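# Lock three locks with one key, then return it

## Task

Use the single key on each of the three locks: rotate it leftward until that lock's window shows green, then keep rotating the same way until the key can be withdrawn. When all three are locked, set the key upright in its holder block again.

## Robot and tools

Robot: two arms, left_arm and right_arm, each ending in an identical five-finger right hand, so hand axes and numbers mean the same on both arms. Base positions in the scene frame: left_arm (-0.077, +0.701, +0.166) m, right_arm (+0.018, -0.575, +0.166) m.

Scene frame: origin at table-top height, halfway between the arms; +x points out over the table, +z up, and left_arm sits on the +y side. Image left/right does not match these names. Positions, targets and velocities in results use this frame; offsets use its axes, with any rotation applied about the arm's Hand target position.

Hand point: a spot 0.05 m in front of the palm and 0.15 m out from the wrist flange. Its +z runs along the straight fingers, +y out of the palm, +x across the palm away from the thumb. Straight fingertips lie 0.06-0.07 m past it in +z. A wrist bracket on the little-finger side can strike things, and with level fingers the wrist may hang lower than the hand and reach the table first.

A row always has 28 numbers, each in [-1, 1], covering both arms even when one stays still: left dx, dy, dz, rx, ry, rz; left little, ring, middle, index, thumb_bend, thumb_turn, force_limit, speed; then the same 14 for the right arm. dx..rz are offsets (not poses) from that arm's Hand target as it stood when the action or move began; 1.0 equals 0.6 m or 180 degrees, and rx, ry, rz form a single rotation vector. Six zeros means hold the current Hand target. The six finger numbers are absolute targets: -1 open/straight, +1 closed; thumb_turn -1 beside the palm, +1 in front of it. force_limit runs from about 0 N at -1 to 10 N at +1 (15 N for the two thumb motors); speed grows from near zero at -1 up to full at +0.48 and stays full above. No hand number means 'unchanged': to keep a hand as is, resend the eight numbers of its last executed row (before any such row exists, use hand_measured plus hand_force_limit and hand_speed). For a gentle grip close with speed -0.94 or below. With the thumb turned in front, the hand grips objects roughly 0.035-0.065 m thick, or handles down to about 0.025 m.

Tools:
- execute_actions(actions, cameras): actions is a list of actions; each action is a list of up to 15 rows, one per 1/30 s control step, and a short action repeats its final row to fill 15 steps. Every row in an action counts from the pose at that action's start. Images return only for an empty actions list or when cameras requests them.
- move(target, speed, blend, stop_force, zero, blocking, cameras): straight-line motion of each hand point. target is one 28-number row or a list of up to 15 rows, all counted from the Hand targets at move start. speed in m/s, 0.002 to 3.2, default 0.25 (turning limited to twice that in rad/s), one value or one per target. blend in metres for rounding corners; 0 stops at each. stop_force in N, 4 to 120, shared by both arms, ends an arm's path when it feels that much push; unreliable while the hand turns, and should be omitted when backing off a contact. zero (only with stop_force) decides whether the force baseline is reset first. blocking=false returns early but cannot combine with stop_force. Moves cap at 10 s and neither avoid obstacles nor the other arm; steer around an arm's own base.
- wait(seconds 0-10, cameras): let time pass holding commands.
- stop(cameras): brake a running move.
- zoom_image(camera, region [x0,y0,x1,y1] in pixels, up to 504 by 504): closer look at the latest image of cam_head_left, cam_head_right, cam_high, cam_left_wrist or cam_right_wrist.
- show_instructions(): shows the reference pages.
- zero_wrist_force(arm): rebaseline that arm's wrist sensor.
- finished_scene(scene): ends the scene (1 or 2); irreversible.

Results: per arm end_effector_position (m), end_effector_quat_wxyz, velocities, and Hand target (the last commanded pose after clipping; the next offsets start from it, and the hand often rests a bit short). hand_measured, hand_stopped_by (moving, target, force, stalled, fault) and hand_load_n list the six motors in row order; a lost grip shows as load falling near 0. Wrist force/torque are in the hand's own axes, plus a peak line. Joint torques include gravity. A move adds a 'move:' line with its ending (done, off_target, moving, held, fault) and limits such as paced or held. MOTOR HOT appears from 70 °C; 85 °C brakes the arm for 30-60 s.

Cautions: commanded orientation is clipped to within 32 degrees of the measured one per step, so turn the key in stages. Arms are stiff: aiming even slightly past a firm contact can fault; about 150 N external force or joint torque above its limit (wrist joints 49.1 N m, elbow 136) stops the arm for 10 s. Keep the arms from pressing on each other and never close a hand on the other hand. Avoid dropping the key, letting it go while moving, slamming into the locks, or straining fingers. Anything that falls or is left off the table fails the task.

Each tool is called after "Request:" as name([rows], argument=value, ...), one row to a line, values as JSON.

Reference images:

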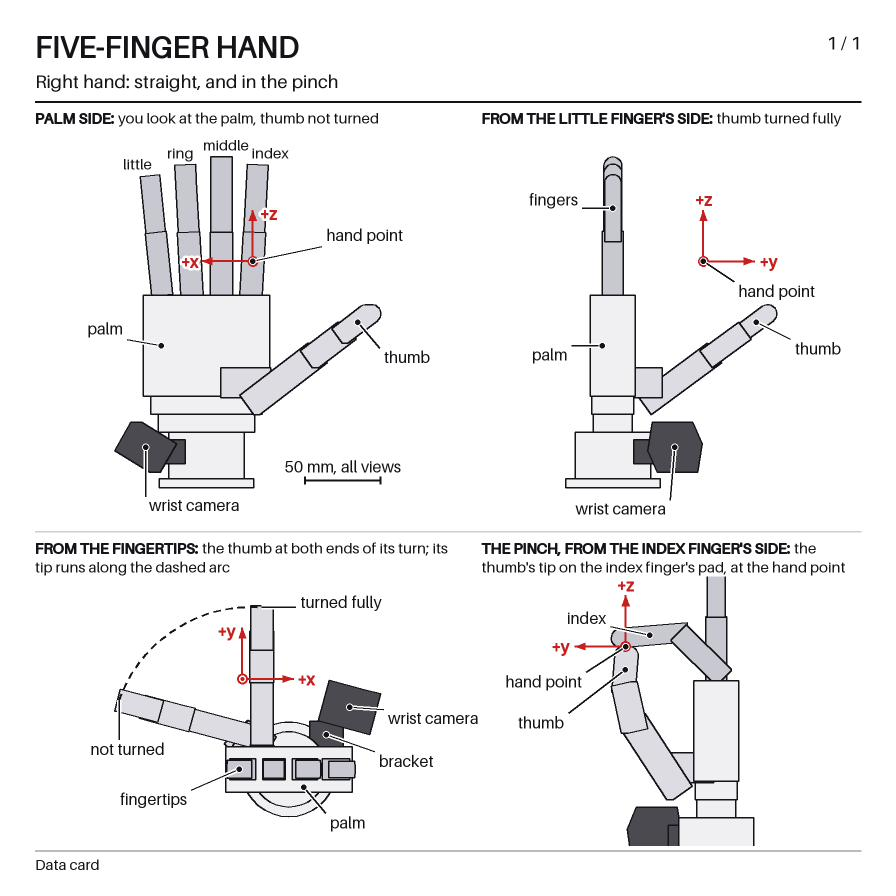

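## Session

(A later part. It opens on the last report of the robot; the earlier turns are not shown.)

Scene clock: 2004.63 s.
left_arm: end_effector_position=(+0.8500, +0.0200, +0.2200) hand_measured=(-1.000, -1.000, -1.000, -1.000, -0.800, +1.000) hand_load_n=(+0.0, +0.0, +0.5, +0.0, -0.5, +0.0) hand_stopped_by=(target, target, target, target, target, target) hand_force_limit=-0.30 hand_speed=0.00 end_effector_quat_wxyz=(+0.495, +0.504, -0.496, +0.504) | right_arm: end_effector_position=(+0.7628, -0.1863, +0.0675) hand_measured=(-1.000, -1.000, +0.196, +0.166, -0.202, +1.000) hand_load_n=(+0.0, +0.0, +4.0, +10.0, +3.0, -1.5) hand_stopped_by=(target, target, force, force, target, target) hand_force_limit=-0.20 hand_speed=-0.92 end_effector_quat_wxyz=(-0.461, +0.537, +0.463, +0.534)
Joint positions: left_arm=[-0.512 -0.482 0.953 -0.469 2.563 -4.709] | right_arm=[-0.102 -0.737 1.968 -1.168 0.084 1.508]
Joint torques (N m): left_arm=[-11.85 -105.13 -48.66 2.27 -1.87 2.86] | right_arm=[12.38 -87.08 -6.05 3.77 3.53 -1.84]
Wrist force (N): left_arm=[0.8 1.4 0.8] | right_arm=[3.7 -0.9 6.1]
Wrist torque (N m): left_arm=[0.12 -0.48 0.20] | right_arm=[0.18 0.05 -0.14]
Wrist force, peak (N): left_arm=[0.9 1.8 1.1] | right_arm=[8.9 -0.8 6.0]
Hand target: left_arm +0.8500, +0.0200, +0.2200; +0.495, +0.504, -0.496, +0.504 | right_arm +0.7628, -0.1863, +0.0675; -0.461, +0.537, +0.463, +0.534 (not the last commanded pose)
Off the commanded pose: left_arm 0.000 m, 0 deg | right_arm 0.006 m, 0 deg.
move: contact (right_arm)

Request:
move(target=[0,0.1667,0,0,0,0,-1,-1,-1,-1,-0.8,1,-0.3,0,0,0.0004,0.0005,0,0,0,-1,-1,0.75,0.75,-0.2,1,-0.2,-0.92], speed=0.2)

Request:
move([
  [0,0,0,0,0,0,-1,-1,-1,-1,-0.8,1,-0.3,0,-0.0005,-0.0009,0,0,0,0.0472,-1,-1,0.75,0.75,-0.2,1,-0.2,-0.92],
  [0,0,0,0,0,0,-1,-1,-1,-1,-0.8,1,-0.3,0,-0.0007,-0.0014,0,0,0,0.075,-1,-1,0.75,0.75,-0.2,1,-0.2,-0.92],
], speed=0.05, blend=[0.001,0], stop_force=12, cameras=["cam_right_wrist"])

Request:
zoom_image(camera="cam_right_wrist", region=[220, 170, 400, 310])

Scene clock: 2031.53 s.
left_arm: end_effector_position=(+0.8500, +0.1199, +0.2200) hand_measured=(-1.000, -1.000, -1.000, -1.000, -0.800, +1.000) hand_load_n=(+0.0, +0.0, -0.5, +0.0, +0.0, +0.0) hand_stopped_by=(target, target, target, target, target, target) hand_force_limit=-0.30 hand_speed=0.00 end_effector_quat_wxyz=(+0.495, +0.504, -0.496, +0.504) | right_arm: end_effector_position=(+0.7628, -0.1860, +0.0678) hand_measured=(-1.000, -1.000, +0.196, +0.166, -0.202, +1.000) hand_load_n=(+0.0, +0.0, +3.5, +8.0, +3.5, +0.0) hand_stopped_by=(target, target, force, force, target, target) hand_force_limit=-0.20 hand_speed=-0.92 end_effector_quat_wxyz=(-0.461, +0.537, +0.463, +0.534)
Joint positions: left_arm=[-0.428 -0.541 1.075 -0.532 2.647 -4.709] | right_arm=[-0.101 -0.738 1.968 -1.167 0.085 1.509]
Joint torques (N m): left_arm=[5.24 -121.11 -23.52 -4.87 2.38 -2.31] | right_arm=[17.31 -91.56 -5.67 2.99 3.27 2.72]
Wrist force (N): left_arm=[1.3 1.5 0.9] | right_arm=[-1.0 -0.8 2.1]
Wrist torque (N m): left_arm=[0.11 -0.57 0.31] | right_arm=[0.16 0.06 -0.12]
Wrist force, peak (N): left_arm=[0.7 1.9 2.5] | right_arm=[4.0 -1.1 6.5]
Hand target: left_arm +0.8500, +0.1200, +0.2200; +0.495, +0.504, -0.496, +0.504 | right_arm +0.7628, -0.1860, +0.0678; -0.461, +0.537, +0.463, +0.534
Off the commanded pose: left_arm 0.000 m, 0 deg | right_arm 0.000 m, 0 deg.
move: done

Scene clock: 2034.73 s.
left_arm: end_effector_position=(+0.8500, +0.1200, +0.2200) hand_measured=(-1.000, -1.000, -1.000, -1.000, -0.800, +1.000) hand_load_n=(+0.0, +0.0, +0.0, +0.0, +0.0, +0.0) hand_stopped_by=(target, target, target, target, target, target) hand_force_limit=-0.30 hand_speed=0.00 end_effector_quat_wxyz=(+0.495, +0.504, -0.496, +0.504) | right_arm: end_effector_position=(+0.7623, -0.1869, +0.0678) hand_measured=(-1.000, -1.000, +0.196, +0.166, -0.200, +1.000) hand_load_n=(+0.0, +0.0, +1.5, +15.5, -0.5, -1.0) hand_stopped_by=(target, target, force, force, target, target) hand_force_limit=-0.20 hand_speed=-0.92 end_effector_quat_wxyz=(+0.520, -0.479, -0.523, -0.476)
Joint positions: left_arm=[-0.428 -0.541 1.075 -0.532 2.647 -4.709] | right_arm=[-0.12 -0.707 1.87 -1.194 -0.17 1.602]
Joint torques (N m): left_arm=[6.36 -123.37 -24.31 -4.95 2.44 -2.13] | right_arm=[-16.66 -74.51 -25.36 3.9 -3.14 -2.32]
Wrist force (N): left_arm=[1.3 1.8 0.9] | right_arm=[0.9 1.0 4.2]
Wrist torque (N m): left_arm=[0.15 -0.57 0.31] | right_arm=[0.01 0.11 0.02]
Wrist force, peak (N): left_arm=[1.5 1.6 1.1] | right_arm=[0.9 0.9 4.3]
Hand target: left_arm +0.8500, +0.1200, +0.2200; +0.495, +0.504, -0.496, +0.504 | right_arm +0.7623, -0.1869, +0.0678; +0.520, -0.479, -0.523, -0.476
Off the commanded pose: left_arm 0.000 m, 0 deg | right_arm 0.000 m, 0 deg.
move: done
Images, in order (width x height): cam_right_wrist 672x504.

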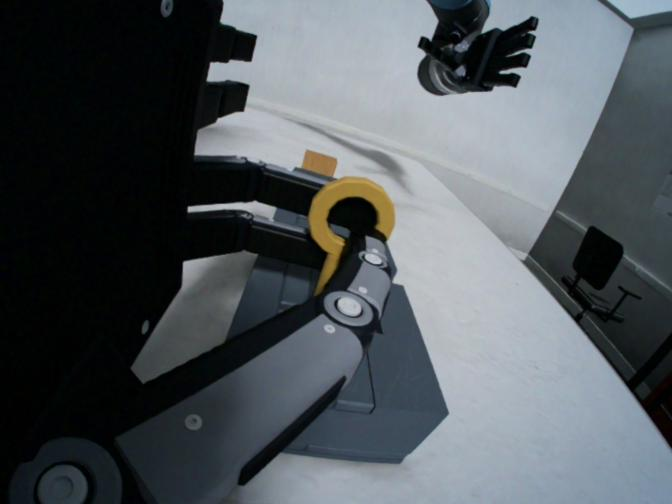

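Scaled by 2.800 from the camera's 672x504 image, which has a finer 960x720 frame.

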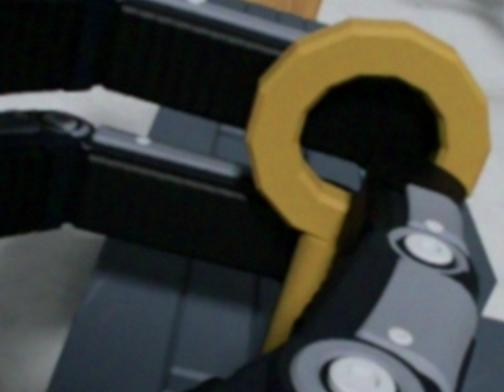

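Request:
move([
  [0,0,0,0,0,0,-1,-1,-1,-1,-0.8,1,-0.3,0,-0.0003,-0.0009,0,0,0,0.0556,-1,-1,0.75,0.75,-0.2,1,-0.2,-0.92],
], speed=0.05, stop_force=12, cameras=["cam_right_wrist"])

Request:
zoom_image(camera="cam_right_wrist", region=[220, 170, 400, 310])

Scene clock: 2051.73 s.
left_arm: end_effector_position=(+0.8500, +0.1200, +0.2200) hand_measured=(-1.000, -1.000, -1.000, -1.000, -0.800, +1.000) hand_load_n=(+0.0, +0.0, +0.0, +0.0, +0.0, +0.5) hand_stopped_by=(target, target, target, target, target, target) hand_force_limit=-0.30 hand_speed=0.00 end_effector_quat_wxyz=(+0.495, +0.504, -0.496, +0.504) | right_arm: end_effector_position=(+0.7622, -0.1874, +0.0678) hand_measured=(-1.000, -1.000, +0.194, +0.166, -0.200, +1.000) hand_load_n=(+0.0, +0.0, +18.0, +18.5, -3.0, -3.0) hand_stopped_by=(target, target, force, force, target, target) hand_force_limit=-0.20 hand_speed=-0.92 end_effector_quat_wxyz=(+0.560, -0.431, -0.563, -0.429)
Joint positions: left_arm=[-0.428 -0.541 1.075 -0.532 2.647 -4.709] | right_arm=[-0.118 -0.671 1.764 -1.109 -0.343 1.586]
Joint torques (N m): left_arm=[8.7 -123.03 -24.82 -5.32 2.41 -2.25] | right_arm=[10.13 -77.62 -29.36 3.6 -2.79 -2.24]
Wrist force (N): left_arm=[1.3 1.5 1.1] | right_arm=[3.4 0.9 12.1]
Wrist torque (N m): left_arm=[0.10 -0.58 0.31] | right_arm=[-0.33 -0.02 0.14]
Wrist force, peak (N): left_arm=[1.5 1.6 1.0] | right_arm=[3.6 0.9 12.4]
Hand target: left_arm +0.8500, +0.1200, +0.2200; +0.495, +0.504, -0.496, +0.504 | right_arm +0.7622, -0.1874, +0.0678; +0.560, -0.431, -0.563, -0.429
Off the commanded pose: left_arm 0.000 m, 0 deg | right_arm 0.000 m, 0 deg.
move: done
Images, in order (width x height): cam_right_wrist 672x504.

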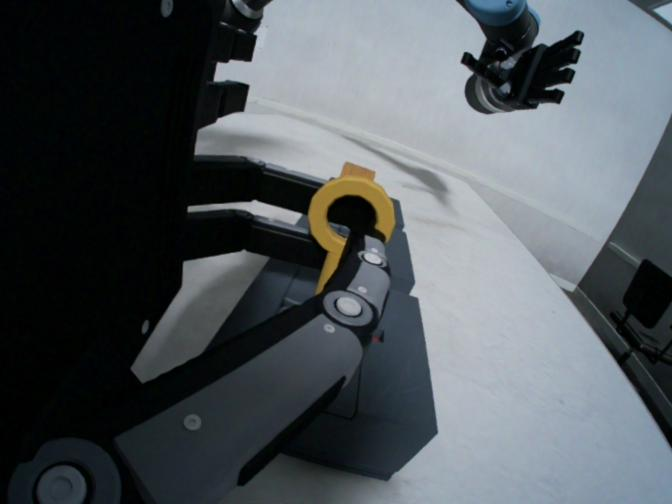

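Scaled by 2.800 from the camera's 672x504 image, which has a finer 960x720 frame.

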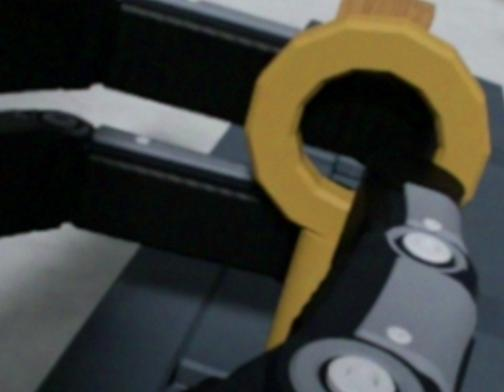

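Request:
move([
  [0,0,0,0,0,0,-1,-1,-1,-1,-0.8,1,-0.3,0,-0.0002,0.0007,0.0002,0,0,0,-1,-1,0.75,0.75,-0.2,1,-0.2,-0.92],
], speed=0.02)

Scene clock: 2077.33 s.
left_arm: end_effector_position=(+0.8500, +0.1200, +0.2200) hand_measured=(-1.000, -1.000, -1.000, -1.000, -0.800, +1.000) hand_load_n=(+0.0, +0.0, +0.0, +0.0, +0.0, +0.0) hand_stopped_by=(target, target, target, target, target, target) hand_force_limit=-0.30 hand_speed=0.00 end_effector_quat_wxyz=(+0.495, +0.504, -0.496, +0.504) | right_arm: end_effector_position=(+0.7621, -0.1870, +0.0679) hand_measured=(-1.000, -1.000, +0.194, +0.166, -0.200, +1.000) hand_load_n=(+0.0, +0.0, +17.0, +17.0, -2.5, -3.5) hand_stopped_by=(target, target, force, force, target, target) hand_force_limit=-0.20 hand_speed=-0.92 end_effector_quat_wxyz=(+0.560, -0.431, -0.563, -0.429)
Joint positions: left_arm=[-0.428 -0.541 1.075 -0.532 2.647 -4.709] | right_arm=[-0.118 -0.671 1.765 -1.109 -0.342 1.586]
Joint torques (N m): left_arm=[8.67 -121.47 -25.19 -5.24 2.31 -2.14] | right_arm=[11.06 -96.6 -11.05 3.46 3.16 -1.06]
Wrist force (N): left_arm=[1.1 1.6 1.2] | right_arm=[2.3 -0.5 10.4]
Wrist torque (N m): left_arm=[0.10 -0.56 0.30] | right_arm=[-0.28 -0.04 0.12]
Wrist force, peak (N): left_arm=[1.3 1.7 1.0] | right_arm=[4.0 0.9 12.3]
Hand target: left_arm +0.8500, +0.1200, +0.2200; +0.495, +0.504, -0.496, +0.504 | right_arm +0.7620, -0.1870, +0.0679; +0.560, -0.431, -0.563, -0.429
Off the commanded pose: left_arm 0.000 m, 0 deg | right_arm 0.000 m, 0 deg.
move: done

Request:
move([
  [0,0,0,0,0,0,-1,-1,-1,-1,-0.8,1,-0.3,0,0.0003,0.0012,0,0,0,-0.0556,-1,-1,0.75,0.75,-0.2,1,-0.2,-0.92],
], speed=0.05)

Request:
move([
  [0,0,0,0,0,0,-1,-1,-1,-1,-0.8,1,-0.3,0,0.0005,0.0009,0,0,0,-0.0556,-1,-1,0.75,0.75,-0.2,1,-0.2,-0.92],
], speed=0.05, cameras=["cam_right_wrist"])

Request:
zoom_image(camera="cam_right_wrist", region=[220, 170, 400, 310])

Scene clock: 2107.33 s.
left_arm: end_effector_position=(+0.8500, +0.1200, +0.2200) hand_measured=(-1.000, -1.000, -1.000, -1.000, -0.800, +1.000) hand_load_n=(+0.0, -0.5, +0.0, +0.0, +0.0, +0.0) hand_stopped_by=(target, target, target, target, target, target) hand_force_limit=-0.30 hand_speed=0.00 end_effector_quat_wxyz=(+0.495, +0.504, -0.496, +0.504) | right_arm: end_effector_position=(+0.7622, -0.1863, +0.0679) hand_measured=(-1.000, -1.000, +0.196, +0.166, -0.200, +1.000) hand_load_n=(+0.0, +0.0, +1.0, +12.0, +3.0, -1.5) hand_stopped_by=(target, target, force, force, target, target) hand_force_limit=-0.20 hand_speed=-0.92 end_effector_quat_wxyz=(+0.520, -0.479, -0.523, -0.476)
Joint positions: left_arm=[-0.428 -0.541 1.075 -0.532 2.647 -4.709] | right_arm=[-0.119 -0.707 1.869 -1.193 -0.169 1.602]
Joint torques (N m): left_arm=[8.56 -121.21 -24.22 -5.21 1.96 -2.18] | right_arm=[18.19 -94.29 -6.88 -3.97 3.6 2.27]
Wrist force (N): left_arm=[1.2 1.4 0.8] | right_arm=[-1.1 -0.1 2.1]
Wrist torque (N m): left_arm=[0.10 -0.56 0.30] | right_arm=[0.13 0.07 -0.18]
Wrist force, peak (N): left_arm=[1.2 1.9 0.8] | right_arm=[0.8 0.3 11.0]
Hand target: left_arm +0.8500, +0.1200, +0.2200; +0.495, +0.504, -0.496, +0.504 | right_arm +0.7622, -0.1863, +0.0679; +0.520, -0.479, -0.523, -0.476
Off the commanded pose: left_arm 0.000 m, 0 deg | right_arm 0.000 m, 0 deg.
move: done

Scene clock: 2109.70 s.
left_arm: end_effector_position=(+0.8500, +0.1200, +0.2200) hand_measured=(-1.000, -1.000, -1.000, -1.000, -0.800, +1.000) hand_load_n=(+0.0, +0.0, +0.0, +0.0, +0.0, +0.5) hand_stopped_by=(target, target, target, target, target, target) hand_force_limit=-0.30 hand_speed=0.00 end_effector_quat_wxyz=(+0.495, +0.504, -0.496, +0.504) | right_arm: end_effector_position=(+0.7625, -0.1858, +0.0680) hand_measured=(-1.000, -1.000, +0.196, +0.166, -0.202, +1.000) hand_load_n=(+0.0, +0.0, +1.5, +7.5, +5.5, -0.5) hand_stopped_by=(target, target, force, force, target, target) hand_force_limit=-0.20 hand_speed=-0.92 end_effector_quat_wxyz=(-0.478, +0.521, +0.478, +0.521)
Joint positions: left_arm=[-0.428 -0.541 1.075 -0.532 2.647 -4.709] | right_arm=[-0.108 -0.734 1.965 -1.279 0.016 1.62]
Joint torques (N m): left_arm=[6.96 -121.17 -25.11 -5 1.97 -2.12] | right_arm=[18.96 -68.86 -23.11 3.25 3.33 -2.52]
Wrist force (N): left_arm=[1.0 1.6 0.8] | right_arm=[-0.5 -0.8 2.2]
Wrist torque (N m): left_arm=[0.13 -0.52 0.29] | right_arm=[0.09 0.04 0.17]
Wrist force, peak (N): left_arm=[1.0 1.8 1.0] | right_arm=[-1.4 0.0 2.1]
Hand target: left_arm +0.8500, +0.1200, +0.2200; +0.495, +0.504, -0.496, +0.504 | right_arm +0.7625, -0.1857, +0.0679; -0.477, +0.523, +0.479, +0.520
Off the commanded pose: left_arm 0.000 m, 0 deg | right_arm 0.000 m, 0 deg.
move: done
Images, in order (width x height): cam_right_wrist 672x504.

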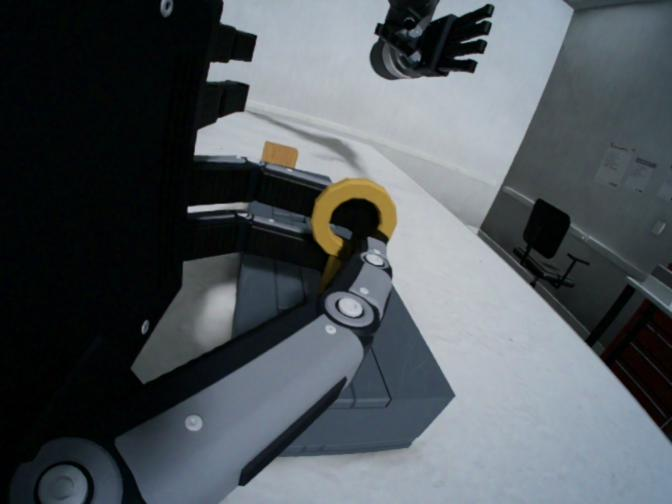

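Scaled by 2.800 from the camera's 672x504 image, which has a finer 960x720 frame.

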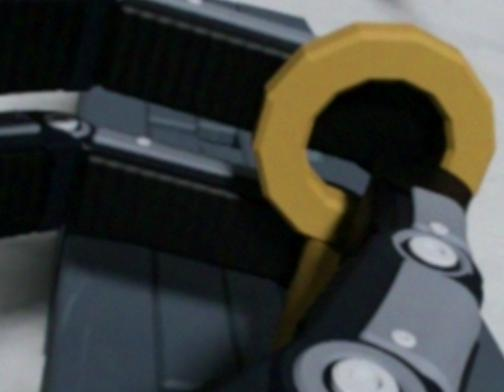

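Request:
move([
  [0,0,0,0,0,0,-1,-1,-1,-1,-0.8,1,-0.3,0,0,0.0002,0,0.0005,0.0055,0,-1,-1,0.75,0.75,-0.2,1,-0.2,-0.92],
], speed=0.02)

Request:
move(target=[0,0,0,0,0,0,-1,-1,-1,-1,-0.8,1,-0.3,0,0,0,-0.01,0,0,0,-1,-1,0.75,0.75,-0.2,1,-0.2,-0.92], speed=0.01, stop_force=7)

Scene clock: 2144.03 s.
left_arm: end_effector_position=(+0.8500, +0.1200, +0.2200) hand_measured=(-1.000, -1.000, -1.000, -1.000, -0.800, +1.000) hand_load_n=(+0.0, +0.0, +0.0, +0.0, +0.0, +0.0) hand_stopped_by=(target, target, target, target, target, target) hand_force_limit=-0.30 hand_speed=0.00 end_effector_quat_wxyz=(+0.495, +0.504, -0.496, +0.504) | right_arm: end_effector_position=(+0.7625, -0.1856, +0.0679) hand_measured=(-1.000, -1.000, +0.196, +0.166, -0.202, +1.000) hand_load_n=(+0.0, +0.0, +2.0, +6.5, +5.5, -0.5) hand_stopped_by=(target, target, force, force, target, target) hand_force_limit=-0.20 hand_speed=-0.92 end_effector_quat_wxyz=(-0.483, +0.525, +0.473, +0.517)
Joint positions: left_arm=[-0.428 -0.541 1.075 -0.532 2.647 -4.709] | right_arm=[-0.108 -0.734 1.955 -1.234 0.017 1.601]
Joint torques (N m): left_arm=[6.31 -119.11 -24.69 -5.15 2.16 -1.97] | right_arm=[18.76 -70.51 -23.52 3.63 3.06 -2.68]
Wrist force (N): left_arm=[1.2 1.3 0.9] | right_arm=[-0.1 0.0 1.7]
Wrist torque (N m): left_arm=[0.07 -0.56 0.30] | right_arm=[0.13 0.02 0.15]
Wrist force, peak (N): left_arm=[1.2 1.7 1.0] | right_arm=[0.1 -0.7 2.4]
Hand target: left_arm +0.8500, +0.1200, +0.2200; +0.495, +0.504, -0.496, +0.504 | right_arm +0.7625, -0.1856, +0.0679; -0.481, +0.527, +0.475, +0.515
Off the commanded pose: left_arm 0.000 m, 0 deg | right_arm 0.000 m, 0 deg.
move: done

Scene clock: 2145.53 s.
left_arm: end_effector_position=(+0.8500, +0.1200, +0.2200) hand_measured=(-1.000, -1.000, -1.000, -1.000, -0.800, +1.000) hand_load_n=(+0.0, +0.0, +0.0, +0.0, +0.0, +0.0) hand_stopped_by=(target, target, target, target, target, target) hand_force_limit=-0.30 hand_speed=0.00 end_effector_quat_wxyz=(+0.495, +0.504, -0.496, +0.504) | right_arm: end_effector_position=(+0.7625, -0.1856, +0.0642) hand_measured=(-1.000, -1.000, +0.196, +0.166, -0.202, +1.000) hand_load_n=(+0.0, +0.0, +2.5, +6.5, +5.0, -4.0) hand_stopped_by=(target, target, force, force, target, target) hand_force_limit=-0.20 hand_speed=-0.92 end_effector_quat_wxyz=(-0.483, +0.525, +0.473, +0.517)
Joint positions: left_arm=[-0.428 -0.541 1.075 -0.532 2.647 -4.709] | right_arm=[-0.108 -0.727 1.95 -1.22 0.017 1.585]
Joint torques (N m): left_arm=[7.16 -120.21 -25.03 -5.22 2.05 -1.78] | right_arm=[14.11 -88.95 -4.65 -3.11 0.59 2.85]
Wrist force (N): left_arm=[1.2 1.3 0.7] | right_arm=[2.1 0.2 2.1]
Wrist torque (N m): left_arm=[0.09 -0.56 0.30] | right_arm=[0.18 0.02 0.06]
Wrist force, peak (N): left_arm=[1.4 1.6 0.9] | right_arm=[9.1 -0.2 1.9]
Hand target: left_arm +0.8500, +0.1200, +0.2200; +0.495, +0.504, -0.496, +0.504 | right_arm +0.7625, -0.1856, +0.0642; -0.483, +0.525, +0.473, +0.517 (not the last commanded pose)
Off the commanded pose: left_arm 0.000 m, 0 deg | right_arm 0.002 m, 0 deg.
move: contact (right_arm)

Request:
move([
  [0,0,0,0,0,0,-1,-1,-1,-1,-0.8,1,-0.3,0,0,0,0.0007,0,0,0,-1,-1,0.75,0.75,-0.2,1,-0.2,-0.92],
  [0,0,0,0,0,0,-1,-1,-1,-1,-0.8,1,-0.3,0,-0.001,-0.0016,0.0007,0,0,0.0833,-1,-1,0.75,0.75,-0.2,1,-0.2,-0.92],
], speed=0.06, blend=[0.0002,0], stop_force=12)

Scene clock: 2174.47 s.
left_arm: end_effector_position=(+0.8500, +0.1200, +0.2200) hand_measured=(-1.000, -1.000, -1.000, -1.000, -0.800, +1.000) hand_load_n=(+0.0, +0.0, +0.0, +0.5, +0.5, +0.0) hand_stopped_by=(target, target, target, target, target, target) hand_force_limit=-0.30 hand_speed=0.00 end_effector_quat_wxyz=(+0.495, +0.504, -0.496, +0.504) | right_arm: end_effector_position=(+0.7619, -0.1866, +0.0646) hand_measured=(-1.000, -1.000, +0.196, +0.166, -0.202, +1.000) hand_load_n=(+0.0, +0.0, +3.0, +6.0, +4.5, -2.0) hand_stopped_by=(target, target, force, force, target, target) hand_force_limit=-0.20 hand_speed=-0.92 end_effector_quat_wxyz=(+0.546, -0.459, -0.538, -0.449)
Joint positions: left_arm=[-0.428 -0.541 1.075 -0.532 2.647 -4.709] | right_arm=[-0.12 -0.682 1.81 -1.128 -0.257 1.589]
Joint torques (N m): left_arm=[7.08 -120.1 -25.39 -4.83 2.07 -2.01] | right_arm=[18.63 -76.54 -26.32 4.19 -3.05 -2.38]
Wrist force (N): left_arm=[1.2 1.4 1.0] | right_arm=[-0.4 0.7 0.5]
Wrist torque (N m): left_arm=[0.10 -0.56 0.30] | right_arm=[0.22 0.04 0.07]
Wrist force, peak (N): left_arm=[1.4 1.7 1.1] | right_arm=[2.7 0.1 2.3]
Hand target: left_arm +0.8500, +0.1200, +0.2200; +0.495, +0.504, -0.496, +0.504 | right_arm +0.7619, -0.1866, +0.0646; +0.546, -0.459, -0.538, -0.449
Off the commanded pose: left_arm 0.000 m, 0 deg | right_arm 0.000 m, 0 deg.
move: done

Request:
move([
  [0,0,0,0,0,0,-1,-1,-1,-1,-0.8,1,-0.3,0,-0.0005,-0.0019,0,0,0,0.0833,-1,-1,0.75,0.75,-0.2,1,-0.2,-0.92],
  [0,0,0,0,0,0,-1,-1,-1,-1,-0.8,1,-0.3,0,-0.0005,-0.0038,0,0,0,0.1667,-1,-1,0.75,0.75,-0.2,1,-0.2,-0.92],
  [0,0,0,0,0,0,-1,-1,-1,-1,-0.8,1,-0.3,0,0,-0.0056,0,0,0,0.25,-1,-1,0.75,0.75,-0.2,1,-0.2,-0.92],
], speed=0.09, blend=[0.001,0.001,0], stop_force=16)

Scene clock: 2190.43 s.
left_arm: end_effector_position=(+0.8500, +0.1200, +0.2200) hand_measured=(-1.000, -1.000, -1.000, -1.000, -0.800, +1.000) hand_load_n=(+0.0, +0.0, +0.5, +0.0, +0.0, +0.0) hand_stopped_by=(target, target, target, target, target, target) hand_force_limit=-0.30 hand_speed=0.00 end_effector_quat_wxyz=(+0.495, +0.504, -0.496, +0.504) | right_arm: end_effector_position=(+0.7619, -0.1899, +0.0646) hand_measured=(-1.000, -1.000, +0.196, +0.168, -0.202, +1.000) hand_load_n=(+0.0, +0.0, +4.5, +3.0, +4.5, -3.5) hand_stopped_by=(target, target, force, force, target, target) hand_force_limit=-0.20 hand_speed=-0.92 end_effector_quat_wxyz=(+0.676, -0.218, -0.673, -0.206)
Joint positions: left_arm=[-0.428 -0.541 1.075 -0.532 2.647 -4.709] | right_arm=[-0.029 -0.489 1.309 -0.82 -0.951 1.589]
Joint torques (N m): left_arm=[6.57 -117.66 -25.85 -4.79 1.9 -1.58] | right_arm=[19.2 -93.99 -34.73 4.6 -3.16 -2.32]
Wrist force (N): left_arm=[1.3 1.5 0.8] | right_arm=[2.8 1.1 -0.4]
Wrist torque (N m): left_arm=[0.11 -0.58 0.31] | right_arm=[0.20 0.03 0.04]
Wrist force, peak (N): left_arm=[1.4 1.6 1.1] | right_arm=[2.9 1.2 -0.3]
Hand target: left_arm +0.8500, +0.1200, +0.2200; +0.495, +0.504, -0.496, +0.504 | right_arm +0.7619, -0.1899, +0.0646; +0.676, -0.218, -0.673, -0.206
Off the commanded pose: left_arm 0.000 m, 0 deg | right_arm 0.000 m, 0 deg.
move: done

Request:
move([
  [0,0,0,0,0,0,-1,-1,-1,-1,-0.8,1,-0.3,0,0.001,-0.0017,0,0,0,0.0833,-1,-1,0.75,0.75,-0.2,1,-0.2,-0.92],
  [0,0,0,0,0,0,-1,-1,-1,-1,-0.8,1,-0.3,0,0.0028,-0.0034,0,0,0,0.1944,-1,-1,0.75,0.75,-0.2,1,-0.2,-0.92],
  [0,0,0,0,0,0,-1,-1,-1,-1,-0.8,1,-0.3,0,0.0046,-0.0043,0,0,0,0.2778,-1,-1,0.75,0.75,-0.2,1,-0.2,-0.92],
], speed=0.09, blend=[0.001,0.001,0], stop_force=16, cameras=["cam_right_wrist","cam_head_left"])

Scene clock: 2207.53 s.
left_arm: end_effector_position=(+0.8500, +0.1200, +0.2200) hand_measured=(-1.000, -1.000, -1.000, -1.000, -0.800, +1.000) hand_load_n=(+0.0, +0.0, +0.0, +0.0, +0.0, +0.5) hand_stopped_by=(target, target, target, target, target, target) hand_force_limit=-0.30 hand_speed=0.00 end_effector_quat_wxyz=(+0.495, +0.504, -0.496, +0.504) | right_arm: end_effector_position=(+0.7647, -0.1925, +0.0646) hand_measured=(-1.000, -1.000, +0.196, +0.168, -0.202, +1.000) hand_load_n=(+0.0, +0.0, +5.5, +0.0, +8.0, -5.0) hand_stopped_by=(target, target, force, force, target, target) hand_force_limit=-0.20 hand_speed=-0.92 end_effector_quat_wxyz=(+0.700, +0.086, -0.702, +0.099)
Joint positions: left_arm=[-0.428 -0.541 1.075 -0.532 2.647 -4.709] | right_arm=[0.17 -0.271 0.812 -0.541 -1.625 1.589]
Joint torques (N m): left_arm=[7.07 -119.47 -24.93 -5.05 1.79 -1.87] | right_arm=[15.82 -107.5 -40.23 5.09 -4.16 -2.3]
Wrist force (N): left_arm=[1.2 1.5 0.6] | right_arm=[3.3 4.6 -3.2]
Wrist torque (N m): left_arm=[0.12 -0.55 0.30] | right_arm=[0.08 -0.11 0.14]
Wrist force, peak (N): left_arm=[1.3 1.7 1.2] | right_arm=[3.1 4.7 -3.7]
Hand target: left_arm +0.8500, +0.1200, +0.2200; +0.495, +0.504, -0.496, +0.504 | right_arm +0.7647, -0.1925, +0.0646; +0.700, +0.086, -0.702, +0.099
Off the commanded pose: left_arm 0.000 m, 0 deg | right_arm 0.000 m, 0 deg.
move: done
Images, in order (width x height): cam_head_left 672x504, cam_right_wrist 672x504.

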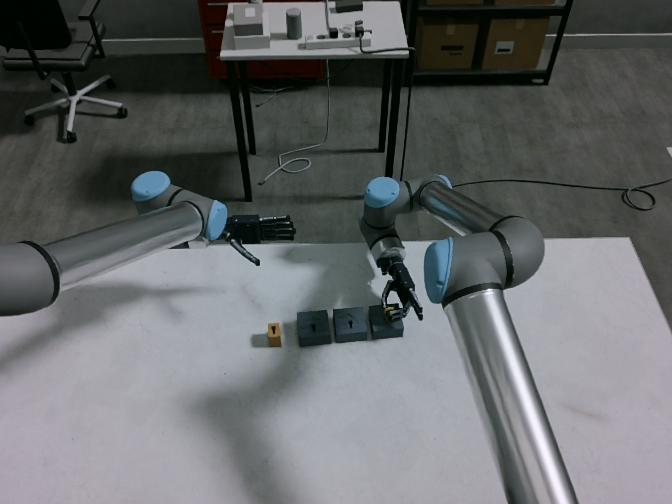

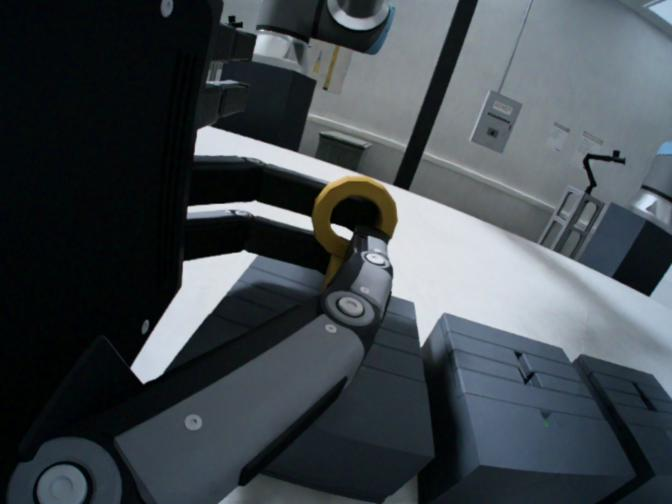

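Request:
move([
  [0,0,0,0,0,0,-1,-1,-1,-1,-0.8,1,-0.3,0,0,0,0,0,0,0,-1,-1,-0.5,-0.5,-0.6,1,-0.5,-0.5],
  [0,0,0,0,0,0,-1,-1,-1,-1,-0.8,1,-0.3,0,0.0216,-0.0805,0,0,0,0,-1,-1,-0.5,-0.5,-0.6,1,-0.5,-0.5],
  [0,0,0,0,0,0,-1,-1,-1,-1,-0.8,1,-0.3,0,-0.0415,-0.1258,0.2257,0,0,-0.3611,-1,-1,-0.5,-0.5,-0.6,1,-0.5,-0.5],
  [0,0,0,0,0,0,-1,-1,-1,-1,-0.8,1,-0.3,0,-0.0415,-0.1258,0.2257,0,0,-0.5833,-1,-1,-0.5,-0.5,-0.6,1,-0.5,-0.5],
  [0,0,0,0,0,0,-1,-1,-1,-1,-0.8,1,-0.3,0,-0.0502,0.0773,0.159,0,0,-0.9722,-1,-1,-0.5,-0.5,-0.6,1,-0.5,-0.5],
], speed=[0.06,0.06,0.28,0.28,0.28], blend=[0,0,0.02,0.02,0])

Request:
move(target=[0,0,0,0,0,0,-1,-1,-1,-1,-0.8,1,-0.3,0,0,0,-0.1558,-0.0052,-0.0019,0,-1,-1,-0.5,-0.5,-0.2,1,-0.5,-0.5], speed=0.12, stop_force=6, cameras=["cam_right_wrist","cam_head_left"])

Request:
zoom_image(camera="cam_right_wrist", region=[360, 160, 560, 310])

Scene clock: 2269.40 s.
left_arm: end_effector_position=(+0.8500, +0.1200, +0.2200) hand_measured=(-1.000, -1.000, -1.000, -1.000, -0.800, +1.000) hand_load_n=(+0.0, +0.0, -0.5, +0.0, +0.0, +0.0) hand_stopped_by=(target, target, target, target, target, target) hand_force_limit=-0.30 hand_speed=0.00 end_effector_quat_wxyz=(+0.495, +0.504, -0.496, +0.504) | right_arm: end_effector_position=(+0.7346, -0.1462, +0.1600) hand_measured=(-1.000, -1.000, -0.500, -0.500, -0.600, +1.000) hand_load_n=(+0.0, +0.5, +0.0, +0.0, +0.0, +0.0) hand_stopped_by=(target, target, target, target, target, target) hand_force_limit=-0.50 hand_speed=-0.50 end_effector_quat_wxyz=(-0.129, +0.697, +0.117, +0.695)
Joint positions: left_arm=[-0.428 -0.541 1.075 -0.532 2.647 -4.709] | right_arm=[0.387 -0.946 2.141 -1.195 1.647 1.589]
Joint torques (N m): left_arm=[6.41 -117.94 -25.68 -5.01 1.62 -1.49] | right_arm=[21.91 -58.43 -26.33 1.74 3.29 -2.43]
Wrist force (N): left_arm=[1.2 1.5 0.9] | right_arm=[-0.3 0.5 0.2]
Wrist torque (N m): left_arm=[0.10 -0.56 0.30] | right_arm=[0.28 0.10 -0.01]
Wrist force, peak (N): left_arm=[1.7 1.4 1.0] | right_arm=[3.2 4.6 -4.0]
Hand target: left_arm +0.8500, +0.1200, +0.2200; +0.495, +0.504, -0.496, +0.504 | right_arm +0.7346, -0.1461, +0.1600; -0.129, +0.697, +0.117, +0.695
Off the commanded pose: left_arm 0.000 m, 0 deg | right_arm 0.000 m, 0 deg.
move: done

Scene clock: 2271.23 s.
left_arm: end_effector_position=(+0.8500, +0.1200, +0.2200) hand_measured=(-1.000, -1.000, -1.000, -1.000, -0.800, +1.000) hand_load_n=(+0.0, +0.0, +0.0, +0.0, +0.0, +0.0) hand_stopped_by=(target, target, target, target, target, target) hand_force_limit=-0.30 hand_speed=0.00 end_effector_quat_wxyz=(+0.495, +0.504, -0.496, +0.504) | right_arm: end_effector_position=(+0.7346, -0.1461, +0.0666) hand_measured=(-1.000, -1.000, -0.500, -0.500, -0.200, +1.000) hand_load_n=(+0.0, +0.0, +0.0, +0.0, +0.0, +0.0) hand_stopped_by=(target, target, target, target, target, target) hand_force_limit=-0.50 hand_speed=-0.50 end_effector_quat_wxyz=(-0.123, +0.696, +0.123, +0.696)
Joint positions: left_arm=[-0.428 -0.541 1.075 -0.532 2.647 -4.709] | right_arm=[0.388 -0.772 2.114 -1.342 1.648 1.571]
Joint torques (N m): left_arm=[7.3 -118.82 -25.96 -4.72 1.45 -1.45] | right_arm=[19.05 -64.4 -21.57 -5.39 3.15 -2.34]
Wrist force (N): left_arm=[1.3 1.5 0.7] | right_arm=[0.0 0.3 0.1]
Wrist torque (N m): left_arm=[0.13 -0.56 0.30] | right_arm=[0.25 0.08 0.06]
Wrist force, peak (N): left_arm=[1.3 1.7 1.0] | right_arm=[1.1 0.6 0.2]
Hand target: left_arm +0.8500, +0.1200, +0.2200; +0.495, +0.504, -0.496, +0.504 | right_arm +0.7346, -0.1461, +0.0666; -0.123, +0.696, +0.123, +0.696
Off the commanded pose: left_arm 0.000 m, 0 deg | right_arm 0.000 m, 0 deg.
move: done
Images, in order (width x height): cam_head_left 672x504, cam_right_wrist 672x504.

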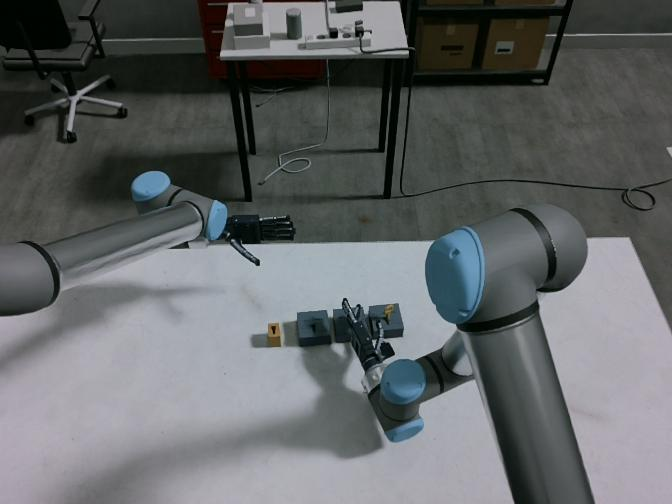

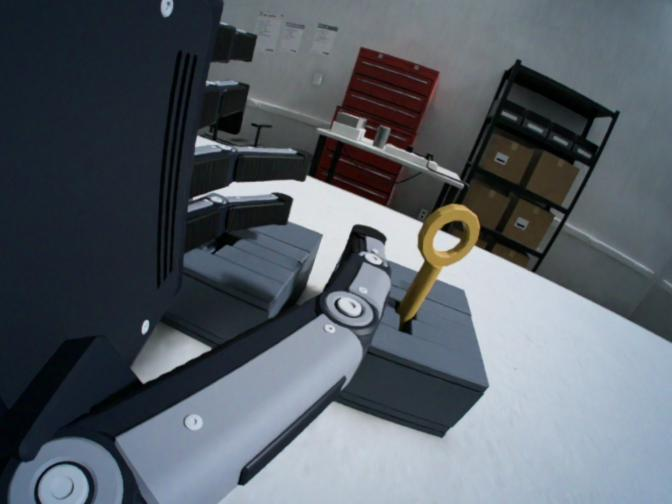

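Scaled by 2.520 from the camera's 672x504 image, which has a finer 960x720 frame.

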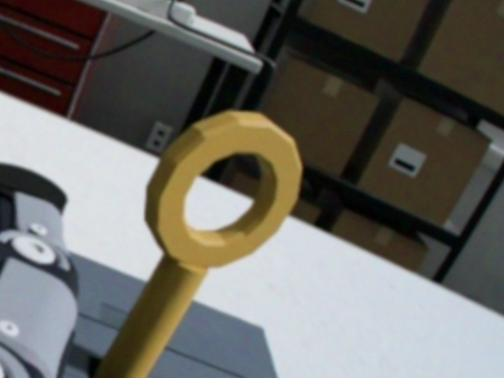

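Request:
move(target=[0,0,0,0,0,0,-1,-1,-1,-1,-0.8,1,-0.3,0,0.0341,-0.0692,0,0,0,0,-1,-1,-0.5,-0.5,-0.2,1,-0.5,-0.5], speed=0.05, stop_force=4)

Request:
move(target=[0,0,0,0,0,0,-1,-1,-1,-1,-0.8,1,-0.3,0,0.0175,0.0064,0,0,0,0,-1,-1,-0.5,-0.5,-0.2,1,-0.5,-0.5], speed=0.02, stop_force=4, cameras=["cam_right_wrist"])

Scene clock: 2287.23 s.
left_arm: end_effector_position=(+0.8500, +0.1200, +0.2200) hand_measured=(-1.000, -1.000, -1.000, -1.000, -0.800, +1.000) hand_load_n=(+0.0, +0.0, +0.0, +0.0, +0.0, +0.5) hand_stopped_by=(target, target, target, target, target, target) hand_force_limit=-0.30 hand_speed=0.00 end_effector_quat_wxyz=(+0.495, +0.504, -0.496, +0.504) | right_arm: end_effector_position=(+0.7550, -0.1877, +0.0666) hand_measured=(-1.000, -1.000, -0.500, -0.500, -0.200, +1.000) hand_load_n=(+0.0, +0.0, +0.0, +0.0, +0.0, +0.0) hand_stopped_by=(target, target, target, target, target, target) hand_force_limit=-0.50 hand_speed=-0.50 end_effector_quat_wxyz=(-0.123, +0.696, +0.123, +0.696)
Joint positions: left_arm=[-0.428 -0.541 1.075 -0.532 2.647 -4.709] | right_arm=[0.306 -0.777 2.135 -1.358 1.566 1.571]
Joint torques (N m): left_arm=[7.25 -118.58 -25.63 -4.94 1.19 -1.5] | right_arm=[-15.53 -84.62 -1.56 -5.44 -2.98 -1.67]
Wrist force (N): left_arm=[1.4 1.3 0.7] | right_arm=[0.0 0.2 -0.1]
Wrist torque (N m): left_arm=[0.09 -0.58 0.30] | right_arm=[0.22 0.08 0.08]
Wrist force, peak (N): left_arm=[1.4 1.6 1.1] | right_arm=[0.3 -0.2 0.5]
Hand target: left_arm +0.8500, +0.1200, +0.2200; +0.495, +0.504, -0.496, +0.504 | right_arm +0.7550, -0.1877, +0.0666; -0.123, +0.696, +0.123, +0.696
Off the commanded pose: left_arm 0.000 m, 0 deg | right_arm 0.000 m, 0 deg.
move: done

Scene clock: 2288.73 s.
left_arm: end_effector_position=(+0.8500, +0.1200, +0.2200) hand_measured=(-1.000, -1.000, -1.000, -1.000, -0.800, +1.000) hand_load_n=(+0.0, +0.0, +0.0, +0.0, +0.0, +0.0) hand_stopped_by=(target, target, target, target, target, target) hand_force_limit=-0.30 hand_speed=0.00 end_effector_quat_wxyz=(+0.495, +0.504, -0.496, +0.504) | right_arm: end_effector_position=(+0.7655, -0.1838, +0.0666) hand_measured=(-1.000, -1.000, -0.500, -0.500, -0.200, +1.000) hand_load_n=(+0.0, +0.0, +0.0, +0.0, +0.0, +0.0) hand_stopped_by=(target, target, target, target, target, target) hand_force_limit=-0.50 hand_speed=-0.50 end_effector_quat_wxyz=(-0.123, +0.696, +0.123, +0.696)
Joint positions: left_arm=[-0.428 -0.541 1.075 -0.532 2.647 -4.709] | right_arm=[0.306 -0.772 2.114 -1.342 1.566 1.571]
Joint torques (N m): left_arm=[5.89 -116.75 -25.71 -4.86 1.4 -1.28] | right_arm=[18.72 -65.26 -21.38 1.59 2.34 -0.12]
Wrist force (N): left_arm=[1.3 1.4 0.6] | right_arm=[-0.1 0.1 -0.1]
Wrist torque (N m): left_arm=[0.10 -0.56 0.30] | right_arm=[0.21 0.10 0.07]
Wrist force, peak (N): left_arm=[1.2 1.8 1.0] | right_arm=[-0.5 0.4 0.3]
Hand target: left_arm +0.8500, +0.1200, +0.2200; +0.495, +0.504, -0.496, +0.504 | right_arm +0.7655, -0.1838, +0.0666; -0.123, +0.696, +0.123, +0.696
Off the commanded pose: left_arm 0.000 m, 0 deg | right_arm 0.000 m, 0 deg.
move: done
Images, in order (width x height): cam_right_wrist 672x504.

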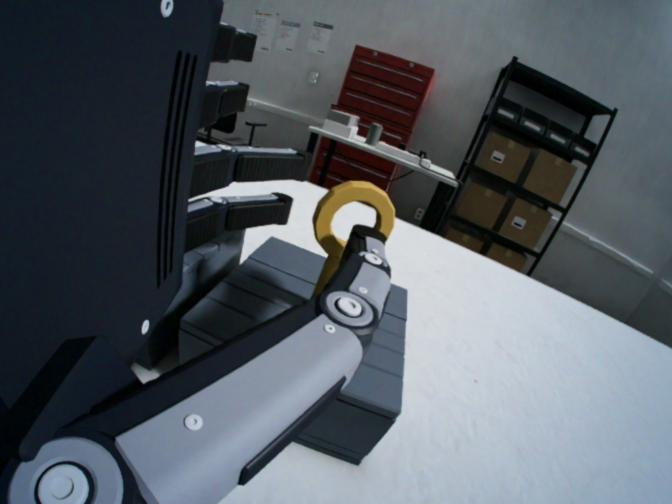

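Request:
execute_actions([
  [[0,0,0,0,0,0,-1,-1,-1,-1,-0.8,1,-0.3,0,0,0,0,0,0,0,-1,-1,0.7,0.7,-0.2,1,-0.5,-0.88]],
], cameras=["cam_right_wrist"])

Scene clock: 2297.10 s.
left_arm: end_effector_position=(+0.8500, +0.1200, +0.2200) hand_measured=(-1.000, -1.000, -1.000, -1.000, -0.800, +1.000) hand_load_n=(+0.0, +0.0, +0.0, +0.0, +0.0, +0.0) hand_stopped_by=(target, target, target, target, target, target) hand_force_limit=-0.30 hand_speed=0.00 end_effector_quat_wxyz=(+0.495, +0.504, -0.496, +0.504) | right_arm: end_effector_position=(+0.7655, -0.1838, +0.0666) hand_measured=(-1.000, -1.000, +0.190, +0.168, -0.200, +1.000) hand_load_n=(+0.0, +0.0, +3.0, +5.0, +0.0, +0.5) hand_stopped_by=(target, target, force, force, target, target) hand_force_limit=-0.50 hand_speed=-0.88 end_effector_quat_wxyz=(-0.123, +0.696, +0.123, +0.696)
Joint positions: left_arm=[-0.428 -0.541 1.075 -0.532 2.647 -4.709] | right_arm=[0.306 -0.772 2.114 -1.342 1.566 1.571]
Joint torques (N m): left_arm=[6.99 -117.04 -25.89 -4.63 1.36 -1.32] | right_arm=[16.83 -64.58 -19.35 1.57 2.28 1.51]
Wrist force (N): left_arm=[1.3 1.4 0.9] | right_arm=[-0.1 -1.5 0.9]
Wrist torque (N m): left_arm=[0.10 -0.58 0.30] | right_arm=[0.16 0.10 0.05]
Wrist force, peak (N): left_arm=[1.1 1.9 1.0] | right_arm=[-0.1 -2.3 2.0]
Hand target: left_arm +0.8500, +0.1200, +0.2200; +0.495, +0.504, -0.496, +0.504 | right_arm +0.7655, -0.1838, +0.0666; -0.123, +0.696, +0.123, +0.696
Off the commanded pose: left_arm 0.000 m, 0 deg | right_arm 0.000 m, 0 deg.
Images, in order (width x height): cam_right_wrist 672x504.

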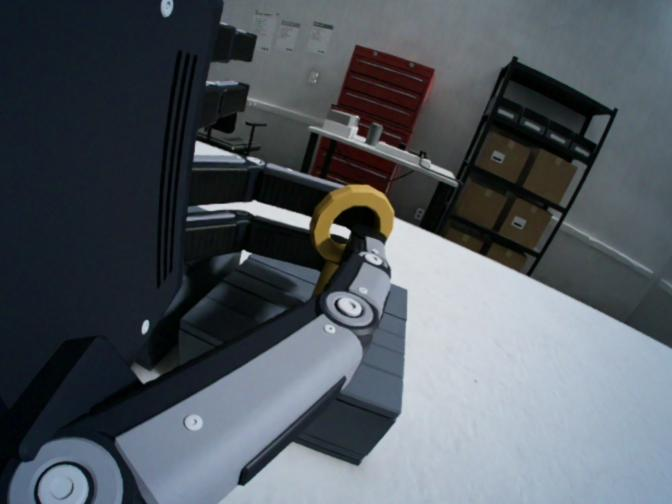

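Request:
move([
  [0,0,0,0,0,0,-1,-1,-1,-1,-0.8,1,-0.3,0,-0.0025,-0.0004,0,0,0,0.1111,-1,-1,0.7,0.7,-0.2,1,-0.5,-0.88],
  [0,0,0,0,0,0,-1,-1,-1,-1,-0.8,1,-0.3,0,-0.0046,-0.0018,0,0,0,0.2222,-1,-1,0.7,0.7,-0.2,1,-0.5,-0.88],
], speed=0.09, blend=[0.001,0], stop_force=16)

Scene clock: 2324.27 s.
left_arm: end_effector_position=(+0.8500, +0.1200, +0.2200) hand_measured=(-1.000, -1.000, -1.000, -1.000, -0.800, +1.000) hand_load_n=(+0.0, +0.0, +0.0, +0.0, +0.0, +0.0) hand_stopped_by=(target, target, target, target, target, target) hand_force_limit=-0.30 hand_speed=0.00 end_effector_quat_wxyz=(+0.495, +0.504, -0.496, +0.504) | right_arm: end_effector_position=(+0.7628, -0.1849, +0.0666) hand_measured=(-1.000, -1.000, +0.190, +0.166, -0.200, +1.000) hand_load_n=(+0.0, +0.0, +2.0, +8.0, +0.0, +0.0) hand_stopped_by=(target, target, force, force, target, target) hand_force_limit=-0.50 hand_speed=-0.88 end_effector_quat_wxyz=(-0.354, +0.612, +0.354, +0.612)
Joint positions: left_arm=[-0.428 -0.541 1.075 -0.532 2.647 -4.709] | right_arm=[-0.012 -0.774 2.122 -1.348 0.549 1.571]
Joint torques (N m): left_arm=[6.44 -116.86 -26.44 -4.82 1.54 -1.18] | right_arm=[-15.69 -64.64 -20.46 2.52 -2.53 -1.77]
Wrist force (N): left_arm=[1.1 1.2 0.7] | right_arm=[0.3 -1.2 2.8]
Wrist torque (N m): left_arm=[0.07 -0.53 0.29] | right_arm=[0.16 0.07 0.00]
Wrist force, peak (N): left_arm=[1.4 1.7 1.0] | right_arm=[-1.3 -3.0 2.4]
Hand target: left_arm +0.8500, +0.1200, +0.2200; +0.495, +0.504, -0.496, +0.504 | right_arm +0.7628, -0.1849, +0.0666; -0.354, +0.612, +0.354, +0.612
Off the commanded pose: left_arm 0.000 m, 0 deg | right_arm 0.000 m, 0 deg.
move: done

Request:
move([
  [0,0,0,0,0,0,-1,-1,-1,-1,-0.8,1,-0.3,0,-0.0016,-0.0019,0,0,0,0.1111,-1,-1,0.7,0.7,-0.2,1,-0.5,-0.88],
  [0,0,0,0,0,0,-1,-1,-1,-1,-0.8,1,-0.3,0,-0.0024,-0.0044,0,0,0,0.2222,-1,-1,0.7,0.7,-0.2,1,-0.5,-0.88],
], speed=0.09, blend=[0.001,0], stop_force=16, cameras=["cam_right_wrist"])

Scene clock: 2340.90 s.
left_arm: end_effector_position=(+0.8500, +0.1200, +0.2200) hand_measured=(-1.000, -1.000, -1.000, -1.000, -0.800, +1.000) hand_load_n=(+0.0, +0.0, +0.0, -0.5, +0.0, +0.0) hand_stopped_by=(target, target, target, target, target, target) hand_force_limit=-0.30 hand_speed=0.00 end_effector_quat_wxyz=(+0.495, +0.504, -0.496, +0.504) | right_arm: end_effector_position=(+0.7614, -0.1876, +0.0666) hand_measured=(-1.000, -1.000, +0.190, +0.166, -0.200, +1.000) hand_load_n=(+0.0, +0.0, +5.0, +16.5, -2.5, -1.5) hand_stopped_by=(target, target, force, force, target, target) hand_force_limit=-0.50 hand_speed=-0.88 end_effector_quat_wxyz=(+0.542, -0.454, -0.542, -0.454)
Joint positions: left_arm=[-0.428 -0.541 1.075 -0.532 2.647 -4.709] | right_arm=[-0.121 -0.685 1.813 -1.129 -0.258 1.571]
Joint torques (N m): left_arm=[7.65 -116.44 -26.04 -4.55 1.32 -1.12] | right_arm=[13.53 -77.37 -27.32 4.05 -3.23 -2.4]
Wrist force (N): left_arm=[1.2 1.4 0.6] | right_arm=[-0.5 2.3 8.7]
Wrist torque (N m): left_arm=[0.10 -0.55 0.29] | right_arm=[0.04 0.07 -0.01]
Wrist force, peak (N): left_arm=[1.5 1.5 1.1] | right_arm=[0.0 3.9 10.9]
Hand target: left_arm +0.8500, +0.1200, +0.2200; +0.495, +0.504, -0.496, +0.504 | right_arm +0.7613, -0.1875, +0.0666; +0.542, -0.454, -0.542, -0.454
Off the commanded pose: left_arm 0.000 m, 0 deg | right_arm 0.000 m, 0 deg.
move: done
Images, in order (width x height): cam_right_wrist 672x504.

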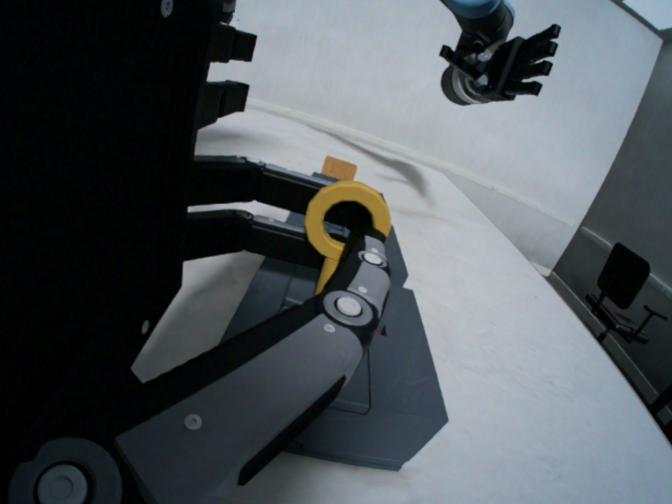

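Request:
move([
  [0,0,0,0,0,0,-1,-1,-1,-1,-0.8,1,-0.3,0,0.0003,0.0007,0,0,0,0,-1,-1,0.73,0.73,-0.2,1,-0.4,-0.9],
  [0,0,0,0,0,0,-1,-1,-1,-1,-0.8,1,-0.3,0,0.0001,-0.0006,0,0,0,0.0556,-1,-1,0.73,0.73,-0.2,1,-0.4,-0.9],
  [0,0,0,0,0,0,-1,-1,-1,-1,-0.8,1,-0.3,0,0.0001,-0.0019,0,0,0,0.1111,-1,-1,0.73,0.73,-0.2,1,-0.4,-0.9],
], speed=0.06, blend=[0.0002,0.001,0], stop_force=16, cameras=["cam_right_wrist"])

Scene clock: 2360.77 s.
left_arm: end_effector_position=(+0.8500, +0.1200, +0.2200) hand_measured=(-1.000, -1.000, -1.000, -1.000, -0.800, +1.000) hand_load_n=(+0.0, +0.0, +0.0, +0.0, +0.0, +0.0) hand_stopped_by=(target, target, target, target, target, target) hand_force_limit=-0.30 hand_speed=0.00 end_effector_quat_wxyz=(+0.495, +0.504, -0.496, +0.504) | right_arm: end_effector_position=(+0.7614, -0.1887, +0.0666) hand_measured=(-1.000, -1.000, +0.190, +0.166, -0.200, +1.000) hand_load_n=(+0.0, +0.0, +5.0, +12.5, +1.0, -2.0) hand_stopped_by=(target, target, force, force, target, target) hand_force_limit=-0.40 hand_speed=-0.90 end_effector_quat_wxyz=(+0.613, -0.353, -0.613, -0.353)
Joint positions: left_arm=[-0.428 -0.541 1.075 -0.532 2.647 -4.709] | right_arm=[-0.098 -0.606 1.597 -0.991 -0.584 1.571]
Joint torques (N m): left_arm=[6.26 -116.3 -26.87 -4.63 1.11 -1.2] | right_arm=[14.65 -83.88 -30.96 4.32 -3.56 -2.03]
Wrist force (N): left_arm=[1.0 1.3 0.7] | right_arm=[2.1 3.7 6.0]
Wrist torque (N m): left_arm=[0.09 -0.53 0.28] | right_arm=[0.02 0.04 0.15]
Wrist force, peak (N): left_arm=[1.5 1.6 0.9] | right_arm=[-1.6 4.2 8.4]
Hand target: left_arm +0.8500, +0.1200, +0.2200; +0.495, +0.504, -0.496, +0.504 | right_arm +0.7614, -0.1887, +0.0666; +0.613, -0.353, -0.613, -0.353
Off the commanded pose: left_arm 0.000 m, 0 deg | right_arm 0.000 m, 0 deg.
move: done
Images, in order (width x height): cam_right_wrist 672x504.

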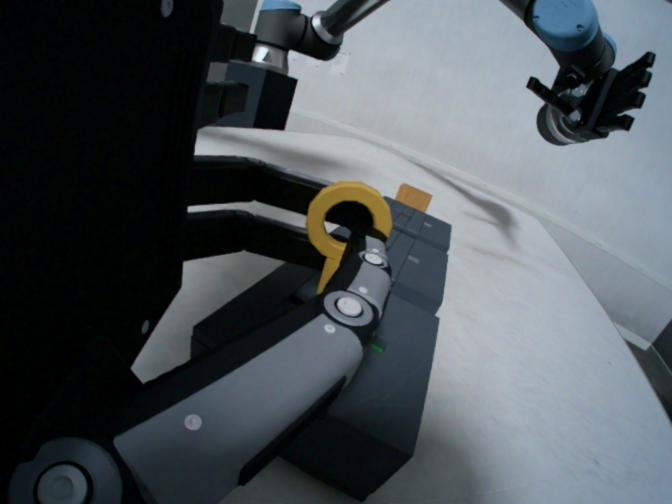

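Request:
move([
  [0,0,0,0,0,0,-1,-1,-1,-1,-0.8,1,-0.3,0,0.0008,-0.0018,0,0,0,0.1111,-1,-1,0.73,0.73,-0.2,1,-0.4,-0.9],
  [0,0,0,0,0,0,-1,-1,-1,-1,-0.8,1,-0.3,0,0.0021,-0.0038,0,0,0,0.2222,-1,-1,0.73,0.73,-0.2,1,-0.4,-0.9],
  [0,0,0,0,0,0,-1,-1,-1,-1,-0.8,1,-0.3,0,0.0041,-0.0053,0,0,0,0.3333,-1,-1,0.73,0.73,-0.2,1,-0.4,-0.9],
  [0,0,0,0,0,0,-1,-1,-1,-1,-0.8,1,-0.3,0,0.0059,-0.0059,0,0,0,0.4167,-1,-1,0.73,0.73,-0.2,1,-0.4,-0.9],
], speed=0.09, blend=[0.001,0.001,0.001,0], stop_force=16, cameras=["cam_right_wrist"])

Scene clock: 2383.57 s.
left_arm: end_effector_position=(+0.8500, +0.1200, +0.2200) hand_measured=(-1.000, -1.000, -1.000, -1.000, -0.800, +1.000) hand_load_n=(+0.0, +0.0, +0.0, +0.0, +0.0, +0.5) hand_stopped_by=(target, target, target, target, target, target) hand_force_limit=-0.30 hand_speed=0.00 end_effector_quat_wxyz=(+0.495, +0.504, -0.496, +0.504) | right_arm: end_effector_position=(+0.7649, -0.1922, +0.0666) hand_measured=(-1.000, -1.000, +0.190, +0.168, -0.202, +1.000) hand_load_n=(+0.0, +0.0, +8.5, +0.0, +7.5, -3.5) hand_stopped_by=(target, target, force, force, target, target) hand_force_limit=-0.40 hand_speed=-0.90 end_effector_quat_wxyz=(+0.701, +0.093, -0.701, +0.093)
Joint positions: left_arm=[-0.428 -0.541 1.075 -0.532 2.647 -4.709] | right_arm=[0.17 -0.272 0.812 -0.54 -1.625 1.571]
Joint torques (N m): left_arm=[7.52 -113.44 -27.16 -4.53 1.08 -0.91] | right_arm=[15.42 -107.31 -41.02 5.04 -4.91 -2.06]
Wrist force (N): left_arm=[1.4 1.4 1.0] | right_arm=[3.0 6.6 -1.4]
Wrist torque (N m): left_arm=[0.08 -0.59 0.31] | right_arm=[0.06 -0.19 0.19]
Wrist force, peak (N): left_arm=[1.4 1.9 0.9] | right_arm=[3.2 7.9 -1.6]
Hand target: left_arm +0.8500, +0.1200, +0.2200; +0.495, +0.504, -0.496, +0.504 | right_arm +0.7649, -0.1922, +0.0666; +0.701, +0.093, -0.701, +0.093
Off the commanded pose: left_arm 0.000 m, 0 deg | right_arm 0.000 m, 0 deg.
move: done
Images, in order (width x height): cam_right_wrist 672x504.

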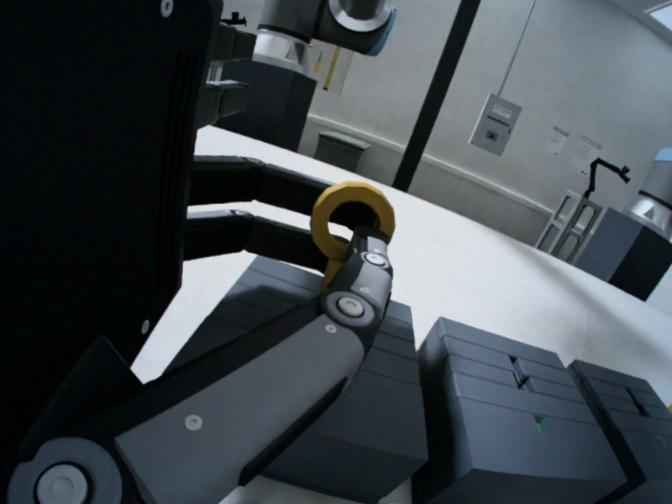

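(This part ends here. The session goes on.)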